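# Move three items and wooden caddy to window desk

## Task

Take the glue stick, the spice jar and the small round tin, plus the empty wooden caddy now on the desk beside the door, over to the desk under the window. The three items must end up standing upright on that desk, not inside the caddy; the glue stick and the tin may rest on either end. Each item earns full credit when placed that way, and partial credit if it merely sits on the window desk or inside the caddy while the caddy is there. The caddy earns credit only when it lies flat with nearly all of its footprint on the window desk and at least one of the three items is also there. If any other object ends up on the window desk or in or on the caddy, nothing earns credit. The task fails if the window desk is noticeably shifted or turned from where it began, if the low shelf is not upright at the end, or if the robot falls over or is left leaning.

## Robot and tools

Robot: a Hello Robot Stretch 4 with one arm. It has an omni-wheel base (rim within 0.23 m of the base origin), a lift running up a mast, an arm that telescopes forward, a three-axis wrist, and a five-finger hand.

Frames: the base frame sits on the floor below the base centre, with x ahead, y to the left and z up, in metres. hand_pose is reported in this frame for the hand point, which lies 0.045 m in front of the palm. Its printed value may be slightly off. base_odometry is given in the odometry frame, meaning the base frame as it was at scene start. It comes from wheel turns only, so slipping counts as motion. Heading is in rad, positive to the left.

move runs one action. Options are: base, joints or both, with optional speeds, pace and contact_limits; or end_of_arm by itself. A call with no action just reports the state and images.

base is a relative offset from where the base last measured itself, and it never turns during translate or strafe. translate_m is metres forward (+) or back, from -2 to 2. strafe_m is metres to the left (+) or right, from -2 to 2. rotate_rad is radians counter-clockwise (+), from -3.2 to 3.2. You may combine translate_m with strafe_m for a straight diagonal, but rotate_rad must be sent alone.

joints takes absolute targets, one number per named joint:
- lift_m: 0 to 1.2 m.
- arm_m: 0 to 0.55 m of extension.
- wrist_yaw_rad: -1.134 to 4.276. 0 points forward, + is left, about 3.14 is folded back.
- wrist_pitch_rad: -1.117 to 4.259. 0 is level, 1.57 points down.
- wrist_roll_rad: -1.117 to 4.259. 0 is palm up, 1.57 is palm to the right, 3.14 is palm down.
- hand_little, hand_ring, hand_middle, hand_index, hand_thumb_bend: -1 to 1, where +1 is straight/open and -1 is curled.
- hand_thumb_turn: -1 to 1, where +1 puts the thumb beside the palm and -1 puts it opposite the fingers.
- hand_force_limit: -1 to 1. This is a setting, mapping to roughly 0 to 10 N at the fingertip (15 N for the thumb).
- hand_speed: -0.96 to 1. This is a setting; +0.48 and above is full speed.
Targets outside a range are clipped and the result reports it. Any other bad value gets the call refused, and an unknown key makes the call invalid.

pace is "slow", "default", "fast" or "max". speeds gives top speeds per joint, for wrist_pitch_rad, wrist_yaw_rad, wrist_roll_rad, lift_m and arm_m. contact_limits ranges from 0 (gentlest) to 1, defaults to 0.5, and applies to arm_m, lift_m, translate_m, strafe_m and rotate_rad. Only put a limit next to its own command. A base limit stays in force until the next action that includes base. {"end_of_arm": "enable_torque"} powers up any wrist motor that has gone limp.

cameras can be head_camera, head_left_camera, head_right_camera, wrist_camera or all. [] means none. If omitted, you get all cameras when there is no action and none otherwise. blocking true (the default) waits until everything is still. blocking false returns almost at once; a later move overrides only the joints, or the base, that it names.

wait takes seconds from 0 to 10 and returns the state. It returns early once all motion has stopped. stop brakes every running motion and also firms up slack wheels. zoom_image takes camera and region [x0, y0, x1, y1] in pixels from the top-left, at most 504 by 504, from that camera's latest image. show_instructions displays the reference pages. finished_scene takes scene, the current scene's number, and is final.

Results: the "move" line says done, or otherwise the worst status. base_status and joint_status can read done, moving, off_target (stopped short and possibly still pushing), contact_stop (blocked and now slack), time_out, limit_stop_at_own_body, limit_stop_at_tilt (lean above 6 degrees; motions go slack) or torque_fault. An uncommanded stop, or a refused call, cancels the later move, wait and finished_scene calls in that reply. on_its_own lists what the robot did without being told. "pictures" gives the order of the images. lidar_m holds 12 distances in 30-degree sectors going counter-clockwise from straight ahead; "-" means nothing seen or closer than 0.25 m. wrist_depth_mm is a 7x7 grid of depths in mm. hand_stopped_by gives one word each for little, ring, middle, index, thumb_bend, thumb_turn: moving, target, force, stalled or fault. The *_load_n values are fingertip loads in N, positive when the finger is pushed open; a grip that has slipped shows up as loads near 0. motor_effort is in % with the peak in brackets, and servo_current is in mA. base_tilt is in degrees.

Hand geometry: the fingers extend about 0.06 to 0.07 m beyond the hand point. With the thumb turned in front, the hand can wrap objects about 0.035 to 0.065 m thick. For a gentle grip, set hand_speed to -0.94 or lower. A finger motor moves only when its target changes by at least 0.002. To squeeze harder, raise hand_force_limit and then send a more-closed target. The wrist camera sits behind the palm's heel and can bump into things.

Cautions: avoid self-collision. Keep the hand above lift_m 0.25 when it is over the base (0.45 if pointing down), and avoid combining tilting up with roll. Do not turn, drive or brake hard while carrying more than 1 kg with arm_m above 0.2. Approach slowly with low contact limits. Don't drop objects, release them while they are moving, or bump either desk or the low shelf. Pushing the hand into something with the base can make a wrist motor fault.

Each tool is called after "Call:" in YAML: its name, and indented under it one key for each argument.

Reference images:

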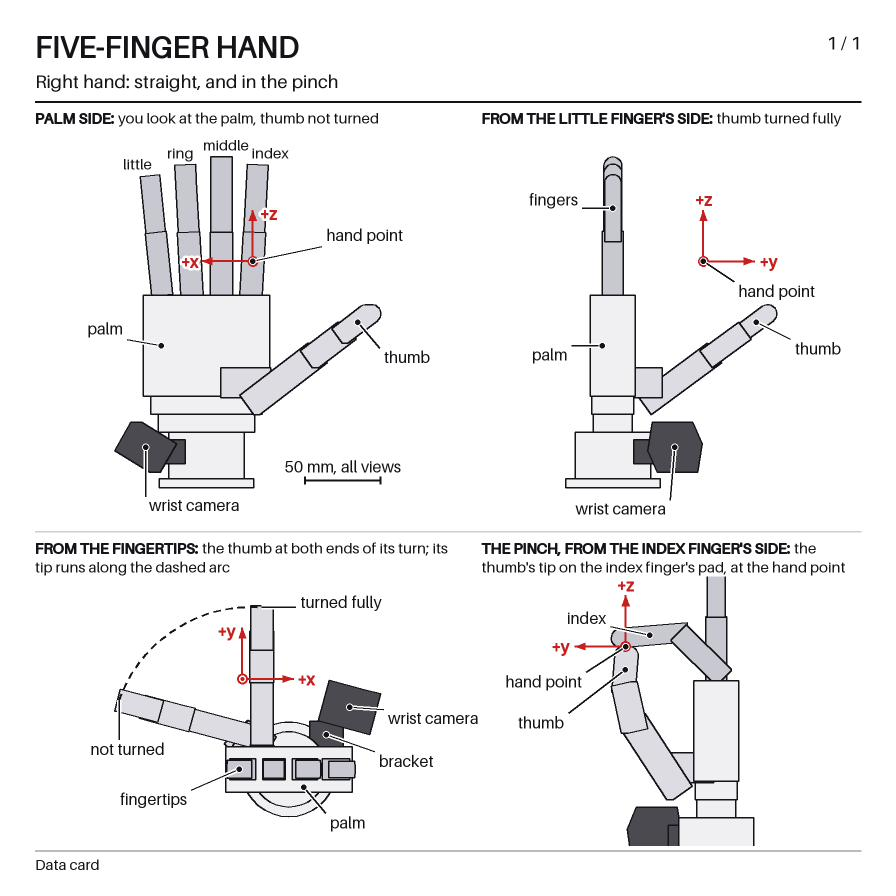

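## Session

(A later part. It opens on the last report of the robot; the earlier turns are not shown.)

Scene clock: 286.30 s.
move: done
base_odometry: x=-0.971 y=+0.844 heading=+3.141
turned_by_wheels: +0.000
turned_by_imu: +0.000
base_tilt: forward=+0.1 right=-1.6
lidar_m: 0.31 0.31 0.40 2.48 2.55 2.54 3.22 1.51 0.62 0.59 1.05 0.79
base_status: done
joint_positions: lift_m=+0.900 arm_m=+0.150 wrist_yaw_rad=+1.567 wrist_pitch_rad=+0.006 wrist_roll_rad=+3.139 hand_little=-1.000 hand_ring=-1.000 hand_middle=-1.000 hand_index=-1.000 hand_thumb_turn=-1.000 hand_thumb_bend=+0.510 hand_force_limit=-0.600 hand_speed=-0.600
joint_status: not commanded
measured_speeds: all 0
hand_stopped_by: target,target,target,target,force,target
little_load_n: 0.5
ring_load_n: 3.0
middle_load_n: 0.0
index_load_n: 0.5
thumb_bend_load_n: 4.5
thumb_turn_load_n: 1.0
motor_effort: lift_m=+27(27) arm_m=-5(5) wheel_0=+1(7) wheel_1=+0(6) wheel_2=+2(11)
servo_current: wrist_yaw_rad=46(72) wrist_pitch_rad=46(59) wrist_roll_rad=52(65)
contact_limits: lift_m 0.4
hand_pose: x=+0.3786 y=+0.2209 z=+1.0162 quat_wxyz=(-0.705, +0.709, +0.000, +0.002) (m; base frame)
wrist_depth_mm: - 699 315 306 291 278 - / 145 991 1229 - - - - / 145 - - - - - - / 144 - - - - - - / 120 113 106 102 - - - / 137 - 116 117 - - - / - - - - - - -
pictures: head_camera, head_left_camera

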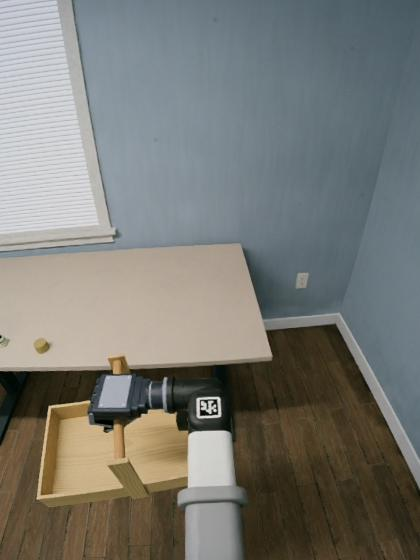

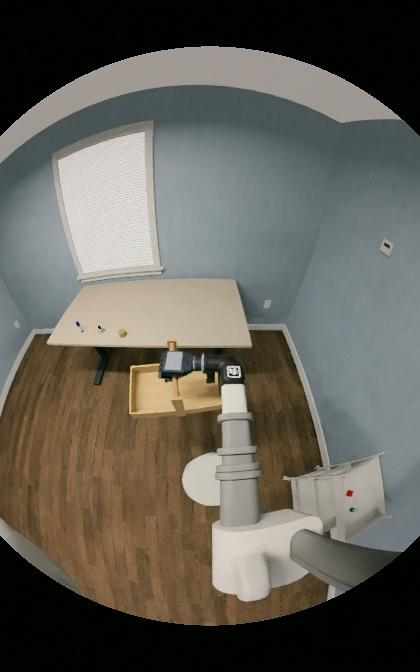

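Call:
move:
  base: {"translate_m":0.33}

Call:
move:
  joints: {"arm_m":0.37}
  pace: "slow"
  cameras: ["head_camera","wrist_camera"]

Scene clock: 289.43 s.
move: done
base_odometry: x=-1.301 y=+0.844 heading=+3.141
turned_by_wheels: +0.000
turned_by_imu: +0.000
base_tilt: forward=+0.0 right=-1.6
lidar_m: 0.32 0.32 0.40 2.49 2.59 2.96 3.57 0.85 0.70 0.98 1.02 0.46
base_status: done
joint_positions: lift_m=+0.900 arm_m=+0.150 wrist_yaw_rad=+1.567 wrist_pitch_rad=+0.006 wrist_roll_rad=+3.139 hand_little=-1.000 hand_ring=-1.000 hand_middle=-1.000 hand_index=-1.000 hand_thumb_turn=-1.000 hand_thumb_bend=+0.510 hand_force_limit=-0.600 hand_speed=-0.600
joint_status: not commanded
measured_speeds: all 0
hand_stopped_by: target,target,target,target,force,target
little_load_n: 0.0
ring_load_n: 3.0
middle_load_n: 0.5
index_load_n: 0.0
thumb_bend_load_n: 4.5
thumb_turn_load_n: 1.0
motor_effort: lift_m=+27(27) arm_m=-5(6) wheel_0=-1(8) wheel_1=+0(6) wheel_2=+0(14)
servo_current: wrist_yaw_rad=39(72) wrist_pitch_rad=52(59) wrist_roll_rad=59(59)
contact_limits: lift_m 0.4
hand_pose: x=+0.3785 y=+0.2209 z=+1.0162 quat_wxyz=(-0.705, +0.709, +0.000, +0.002) (m; base frame)
wrist_depth_mm: - 654 312 303 290 279 - / 146 991 1008 1098 - - - / 145 - - - - - - / 144 - - - - - - / 119 112 106 102 - - - / 960 115 115 117 - - - / 1098 - - - - - -
pictures: none

Scene clock: 292.90 s.
move: done
base_odometry: x=-1.301 y=+0.844 heading=+3.141
turned_by_wheels: +0.000
turned_by_imu: +0.000
base_tilt: forward=+0.1 right=-1.6
lidar_m: 0.41 0.45 0.61 2.49 2.58 2.95 3.53 0.87 0.70 0.98 1.02 0.47
base_status: not commanded
joint_positions: lift_m=+0.900 arm_m=+0.370 wrist_yaw_rad=+1.567 wrist_pitch_rad=+0.006 wrist_roll_rad=+3.139 hand_little=-1.000 hand_ring=-1.000 hand_middle=-1.000 hand_index=-1.000 hand_thumb_turn=-1.000 hand_thumb_bend=+0.510 hand_force_limit=-0.600 hand_speed=-0.600
joint_status: all done
measured_speeds: all 0
hand_stopped_by: target,target,target,target,force,target
little_load_n: 0.0
ring_load_n: 3.0
middle_load_n: 0.0
index_load_n: 0.0
thumb_bend_load_n: 4.5
thumb_turn_load_n: 1.0
motor_effort: lift_m=+27(27) arm_m=+6(8) wheel_0=-1(1) wheel_1=+0(0) wheel_2=+0(0)
servo_current: wrist_yaw_rad=65(72) wrist_pitch_rad=52(59) wrist_roll_rad=39(59)
contact_limits: lift_m 0.4
hand_pose: x=+0.5983 y=+0.2209 z=+1.0162 quat_wxyz=(-0.705, +0.709, +0.000, +0.002) (m; base frame)
wrist_depth_mm: 151 654 300 307 291 281 - / 145 917 991 991 991 - - / 145 1042 - - - - - / 144 1098 - - - - - / 119 112 106 102 - - - / 715 976 115 117 - - - / 809 976 - - - - -
pictures: head_camera, wrist_camera
camera_calibration:
wrist_camera: T_world_to_cam=[[-0.99808, 0.0467818, -0.0405888, 0.657275], [-0.042117, -0.0321574, 0.998595, -0.983796], [0.0454109, 0.998387, 0.034066, -0.126833], [0, 0, 0, 1]] pos_world=[0.620338, 0.0642435, 1.01341]

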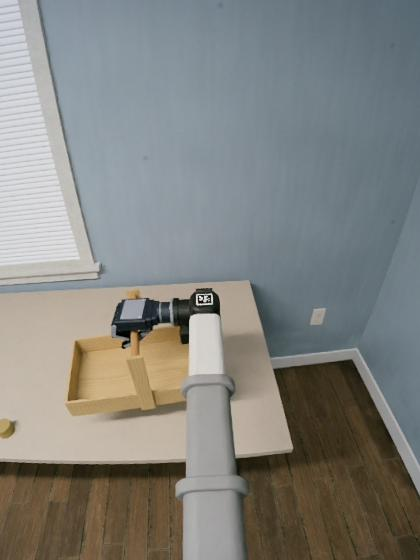

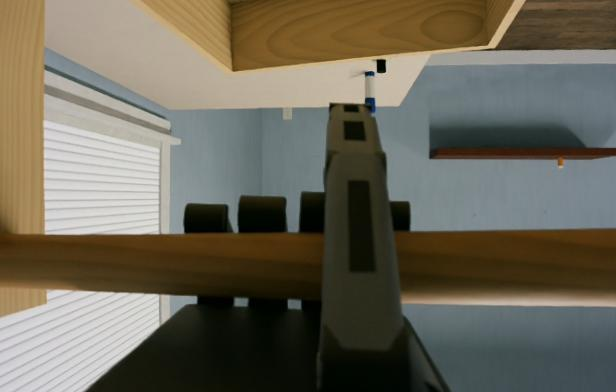

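Call:
move:
  joints: {"lift_m":0.8}
  pace: "slow"
  contact_limits: {"lift_m":0.1}

Call:
move:
  joints: {"lift_m":0.78}
  speeds: {"lift_m":0.03}
  contact_limits: {"lift_m":0.05}
  cameras: ["head_camera","wrist_camera"]

Scene clock: 294.87 s.
move: done
base_odometry: x=-1.301 y=+0.844 heading=+3.141
turned_by_wheels: +0.000
turned_by_imu: +0.000
base_tilt: forward=+0.1 right=-1.6
lidar_m: 0.43 0.44 0.60 2.50 2.57 2.94 3.55 0.87 0.71 0.98 1.02 0.46
base_status: not commanded
joint_positions: lift_m=+0.800 arm_m=+0.370 wrist_yaw_rad=+1.567 wrist_pitch_rad=+0.006 wrist_roll_rad=+3.139 hand_little=-1.000 hand_ring=-1.000 hand_middle=-1.000 hand_index=-1.000 hand_thumb_turn=-1.000 hand_thumb_bend=+0.510 hand_force_limit=-0.600 hand_speed=-0.600
joint_status: all done
measured_speeds: all 0
hand_stopped_by: target,target,target,target,force,target
little_load_n: 0.0
ring_load_n: 3.0
middle_load_n: 0.0
index_load_n: 0.0
thumb_bend_load_n: 4.5
thumb_turn_load_n: 1.0
motor_effort: lift_m=+19(27) arm_m=+6(6) wheel_0=-1(1) wheel_1=+0(0) wheel_2=+0(0)
servo_current: wrist_yaw_rad=46(65) wrist_pitch_rad=52(59) wrist_roll_rad=52(59)
contact_limits: lift_m 0.1
hand_pose: x=+0.5983 y=+0.2209 z=+0.9169 quat_wxyz=(-0.705, +0.709, +0.000, +0.002) (m; base frame)
wrist_depth_mm: 151 430 300 307 291 282 - / 145 654 654 647 585 - - / 145 946 1118 - - - - / 144 1042 - - - - - / 119 112 105 102 - - - / 148 976 116 117 - - - / 798 976 - - - - -
pictures: none

Scene clock: 295.93 s.
move: done
base_odometry: x=-1.301 y=+0.844 heading=+3.141
turned_by_wheels: +0.000
turned_by_imu: +0.000
base_tilt: forward=+0.1 right=-1.6
lidar_m: 0.42 0.43 0.61 2.49 2.58 2.94 3.54 0.87 0.71 0.97 1.03 0.46
base_status: not commanded
joint_positions: lift_m=+0.780 arm_m=+0.370 wrist_yaw_rad=+1.567 wrist_pitch_rad=+0.006 wrist_roll_rad=+3.139 hand_little=-1.000 hand_ring=-1.000 hand_middle=-1.000 hand_index=-1.000 hand_thumb_turn=-1.000 hand_thumb_bend=+0.510 hand_force_limit=-0.600 hand_speed=-0.600
joint_status: all done
measured_speeds: all 0
hand_stopped_by: target,target,target,target,force,target
little_load_n: 0.0
ring_load_n: 0.0
middle_load_n: -0.5
index_load_n: 0.0
thumb_bend_load_n: 4.5
thumb_turn_load_n: 1.0
motor_effort: lift_m=+17(19) arm_m=+6(6) wheel_0=-1(1) wheel_1=+0(0) wheel_2=+0(0)
servo_current: wrist_yaw_rad=59(59) wrist_pitch_rad=52(59) wrist_roll_rad=59(59)
contact_limits: lift_m 0.05
hand_pose: x=+0.5983 y=+0.2209 z=+0.8970 quat_wxyz=(-0.705, +0.709, +0.000, +0.002) (m; base frame)
wrist_depth_mm: 148 394 309 304 290 278 - / 143 597 597 597 530 - - / 143 917 1025 1205 - - - / 144 1098 - - - - - / 118 112 105 103 - - - / 778 976 116 118 - - - / 798 976 - - - - -
pictures: head_camera, wrist_camera
camera_calibration:
wrist_camera: T_world_to_cam=[[-0.99808, 0.0467818, -0.0405888, 0.652436], [-0.042117, -0.0321574, 0.998595, -0.864764], [0.0454109, 0.998387, 0.034066, -0.122772], [0, 0, 0, 1]] pos_world=[0.620338, 0.0642435, 0.894213]

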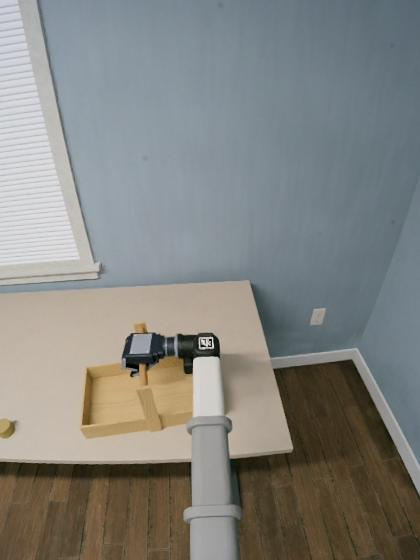

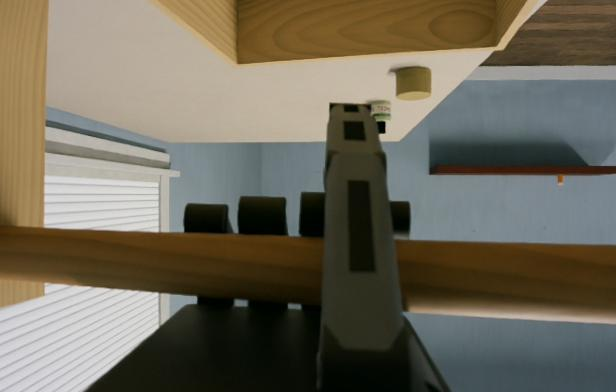

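Call:
move:
  joints: {"hand_thumb_bend":1,"hand_speed":-0.5}

Call:
move:
  joints: {"hand_little":1,"hand_ring":1,"hand_middle":1,"hand_index":1,"hand_speed":-0.6}
  cameras: ["head_camera","wrist_camera"]

Scene clock: 297.33 s.
move: done
base_odometry: x=-1.301 y=+0.844 heading=+3.141
turned_by_wheels: +0.000
turned_by_imu: +0.000
base_tilt: forward=+0.0 right=-1.6
lidar_m: 0.43 0.44 0.59 2.49 2.58 2.94 3.56 0.86 0.70 0.99 1.03 0.46
base_status: not commanded
joint_positions: lift_m=+0.780 arm_m=+0.370 wrist_yaw_rad=+1.567 wrist_pitch_rad=+0.006 wrist_roll_rad=+3.139 hand_little=-1.000 hand_ring=-1.000 hand_middle=-1.000 hand_index=-1.000 hand_thumb_turn=-1.000 hand_thumb_bend=+1.000 hand_force_limit=-0.600 hand_speed=-0.500
joint_status: all done
measured_speeds: all 0
hand_stopped_by: target,target,target,target,target,target
little_load_n: 0.0
ring_load_n: 0.0
middle_load_n: 0.0
index_load_n: 0.0
thumb_bend_load_n: 0.0
thumb_turn_load_n: 0.0
motor_effort: lift_m=+17(17) arm_m=+5(6) wheel_0=+0(1) wheel_1=+0(0) wheel_2=+0(0)
servo_current: wrist_yaw_rad=46(78) wrist_pitch_rad=52(59) wrist_roll_rad=46(59)
contact_limits: lift_m 0.05
hand_pose: x=+0.5983 y=+0.2209 z=+0.8970 quat_wxyz=(-0.705, +0.709, +0.000, +0.002) (m; base frame)
wrist_depth_mm: 147 394 307 304 289 277 - / 143 597 597 549 104 - - / 143 904 1008 1205 - - - / 144 1098 - - - - - / 118 111 105 103 - - - / 768 991 116 117 - - - / 809 976 - - - - -
pictures: none

Scene clock: 299.63 s.
move: done
base_odometry: x=-1.301 y=+0.844 heading=+3.141
turned_by_wheels: +0.000
turned_by_imu: +0.000
base_tilt: forward=+0.1 right=-1.6
lidar_m: 0.43 0.45 0.61 2.50 2.58 2.97 3.53 0.87 0.71 0.98 1.01 0.46
base_status: not commanded
joint_positions: lift_m=+0.780 arm_m=+0.370 wrist_yaw_rad=+1.567 wrist_pitch_rad=+0.006 wrist_roll_rad=+3.139 hand_little=+1.000 hand_ring=+1.000 hand_middle=+1.000 hand_index=+1.000 hand_thumb_turn=-1.000 hand_thumb_bend=+1.000 hand_force_limit=-0.600 hand_speed=-0.600
joint_status: all done
measured_speeds: all 0
hand_stopped_by: target,target,target,target,target,target
little_load_n: 0.0
ring_load_n: -0.5
middle_load_n: 0.0
index_load_n: 0.0
thumb_bend_load_n: 0.0
thumb_turn_load_n: 0.0
motor_effort: lift_m=+17(17) arm_m=+6(6) wheel_0=+0(1) wheel_1=+0(0) wheel_2=+0(0)
servo_current: wrist_yaw_rad=59(72) wrist_pitch_rad=52(59) wrist_roll_rad=46(59)
contact_limits: lift_m 0.05
hand_pose: x=+0.5983 y=+0.2209 z=+0.8970 quat_wxyz=(-0.705, +0.709, +0.000, +0.002) (m; base frame)
wrist_depth_mm: 147 394 307 304 289 277 - / 143 597 597 539 104 - - / 143 991 1008 1229 - - - / 143 1078 - - - - - / 118 111 105 104 - - - / 768 991 116 126 - - - / 809 976 - - - - -
pictures: head_camera, wrist_camera
camera_calibration:
wrist_camera: T_world_to_cam=[[-0.99808, 0.0467818, -0.0405888, 0.652436], [-0.042117, -0.0321574, 0.998595, -0.864764], [0.0454109, 0.998387, 0.034066, -0.122772], [0, 0, 0, 1]] pos_world=[0.620338, 0.0642435, 0.894213]

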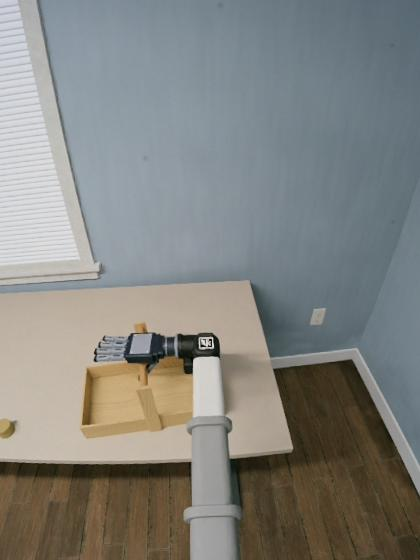

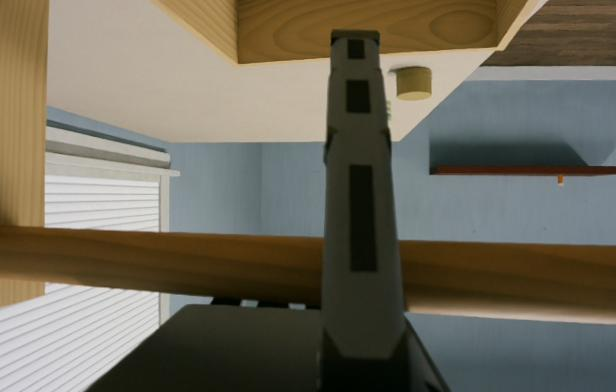

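Call:
move:
  base: {"strafe_m":-0.055}
  pace: "slow"
  contact_limits: {"strafe_m":0.1}
  cameras: ["wrist_camera"]

Call:
move:
  joints: {"lift_m":0.9}
  pace: "slow"
  contact_limits: {"lift_m":0.2}
  cameras: ["head_camera","wrist_camera"]

Scene clock: 301.87 s.
move: done
base_odometry: x=-1.301 y=+0.899 heading=+3.141
turned_by_wheels: +0.000
turned_by_imu: +0.000
base_tilt: forward=+0.0 right=-1.6
lidar_m: 0.42 0.43 0.63 2.56 2.61 2.95 3.53 0.79 0.65 0.93 0.95 0.46
base_status: done
joint_positions: lift_m=+0.780 arm_m=+0.370 wrist_yaw_rad=+1.567 wrist_pitch_rad=+0.006 wrist_roll_rad=+3.139 hand_little=+1.000 hand_ring=+1.000 hand_middle=+1.000 hand_index=+1.000 hand_thumb_turn=-1.000 hand_thumb_bend=+1.000 hand_force_limit=-0.600 hand_speed=-0.600
joint_status: not commanded
measured_speeds: all 0
hand_stopped_by: target,target,target,target,target,target
little_load_n: 0.0
ring_load_n: 0.0
middle_load_n: 0.0
index_load_n: 0.0
thumb_bend_load_n: 0.0
thumb_turn_load_n: 0.0
motor_effort: lift_m=+17(17) arm_m=+6(6) wheel_0=+2(8) wheel_1=-2(6) wheel_2=+0(4)
servo_current: wrist_yaw_rad=46(65) wrist_pitch_rad=52(59) wrist_roll_rad=46(59)
contact_limits: lift_m 0.05; strafe_m 0.1
hand_pose: x=+0.5983 y=+0.2209 z=+0.8970 quat_wxyz=(-0.705, +0.709, +0.000, +0.002) (m; base frame)
wrist_depth_mm: 177 216 329 355 336 324 - / 178 203 597 368 104 - - / 171 204 1025 1229 - - - / 179 187 - - - - - / 707 174 163 157 - 141 136 / 809 1025 125 163 - - - / 809 991 - - - - -
pictures: wrist_camera
camera_calibration:
wrist_camera: T_world_to_cam=[[-0.99808, 0.0467818, -0.0405888, 0.652436], [-0.042117, -0.0321574, 0.998595, -0.864764], [0.0454109, 0.998387, 0.034066, -0.122772], [0, 0, 0, 1]] pos_world=[0.620338, 0.0642435, 0.894213]

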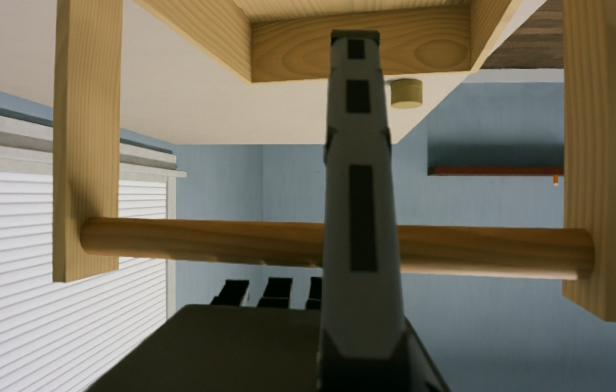

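Scene clock: 303.70 s.
move: done
base_odometry: x=-1.301 y=+0.899 heading=+3.141
turned_by_wheels: +0.000
turned_by_imu: +0.000
base_tilt: forward=+0.1 right=-1.6
lidar_m: 0.43 0.42 0.59 2.57 2.62 2.93 3.56 0.79 0.66 0.92 0.95 0.46
base_status: not commanded
joint_positions: lift_m=+0.900 arm_m=+0.370 wrist_yaw_rad=+1.567 wrist_pitch_rad=+0.006 wrist_roll_rad=+3.139 hand_little=+1.000 hand_ring=+1.000 hand_middle=+1.000 hand_index=+1.000 hand_thumb_turn=-1.000 hand_thumb_bend=+1.000 hand_force_limit=-0.600 hand_speed=-0.600
joint_status: all done
measured_speeds: all 0
hand_stopped_by: target,target,target,target,target,target
little_load_n: 0.0
ring_load_n: 0.0
middle_load_n: 0.0
index_load_n: 0.0
thumb_bend_load_n: 0.0
thumb_turn_load_n: 0.0
motor_effort: lift_m=+26(28) arm_m=+6(6) wheel_0=+2(2) wheel_1=-2(2) wheel_2=+0(0)
servo_current: wrist_yaw_rad=52(72) wrist_pitch_rad=52(59) wrist_roll_rad=52(59)
contact_limits: lift_m 0.2; strafe_m 0.1
hand_pose: x=+0.5983 y=+0.2209 z=+1.0163 quat_wxyz=(-0.705, +0.709, +0.000, +0.002) (m; base frame)
wrist_depth_mm: 654 202 668 661 580 - - / 759 904 1008 917 - - - / 778 1042 - - - - - / 809 1098 - - - - - / 798 1118 - - - - - / 798 1042 125 163 - - - / 809 976 - - - - -
pictures: head_camera, wrist_camera
camera_calibration:
wrist_camera: T_world_to_cam=[[-0.99808, 0.0467818, -0.0405888, 0.657279], [-0.042117, -0.0321574, 0.998595, -0.983896], [0.0454109, 0.998387, 0.034066, -0.126836], [0, 0, 0, 1]] pos_world=[0.620338, 0.0642435, 1.01351]

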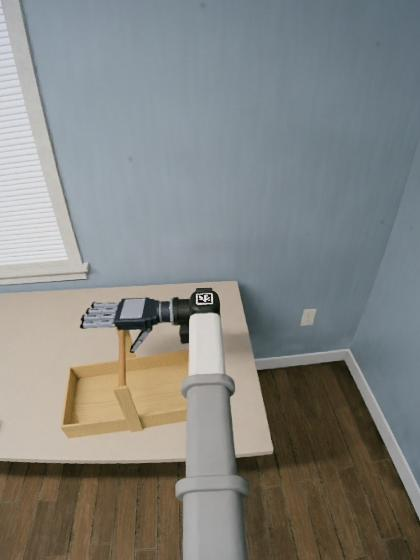

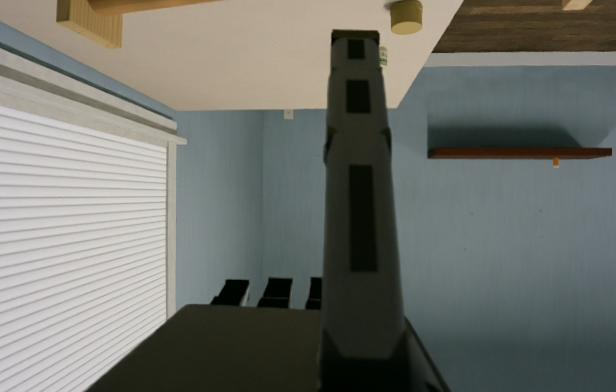

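Call:
move:
  joints: {"arm_m":0.05}

Call:
finished_scene:
  scene: 1

Scene clock: 305.90 s.
move: done
base_odometry: x=-1.301 y=+0.899 heading=+3.141
turned_by_wheels: +0.000
turned_by_imu: +0.000
base_tilt: forward=+0.1 right=-1.6
lidar_m: 0.43 0.45 0.61 2.55 2.62 2.93 3.56 0.78 0.62 0.93 0.97 0.46
base_status: not commanded
joint_positions: lift_m=+0.900 arm_m=+0.050 wrist_yaw_rad=+1.567 wrist_pitch_rad=+0.006 wrist_roll_rad=+3.139 hand_little=+1.000 hand_ring=+1.000 hand_middle=+1.000 hand_index=+1.000 hand_thumb_turn=-1.000 hand_thumb_bend=+1.000 hand_force_limit=-0.600 hand_speed=-0.600
joint_status: all done
measured_speeds: all 0
hand_stopped_by: target,target,target,target,target,target
little_load_n: 0.0
ring_load_n: 0.0
middle_load_n: 0.0
index_load_n: 0.0
thumb_bend_load_n: 0.0
thumb_turn_load_n: 0.0
motor_effort: lift_m=+26(26) arm_m=-6(7) wheel_0=+2(2) wheel_1=-2(2) wheel_2=+0(0)
servo_current: wrist_yaw_rad=59(72) wrist_pitch_rad=52(59) wrist_roll_rad=46(59)
contact_limits: lift_m 0.2; strafe_m 0.1
hand_pose: x=+0.2786 y=+0.2209 z=+1.0163 quat_wxyz=(-0.705, +0.709, +0.000, +0.002) (m; base frame)
wrist_depth_mm: 750 691 683 - - - - / 960 1042 1025 1160 104 - - / 1160 - - - - - - / 1182 - - - - - - / 1182 - - - - - - / 1182 - 136 163 - - - / 1182 - - - - - -
pictures: none

The scene is finished: the task was done.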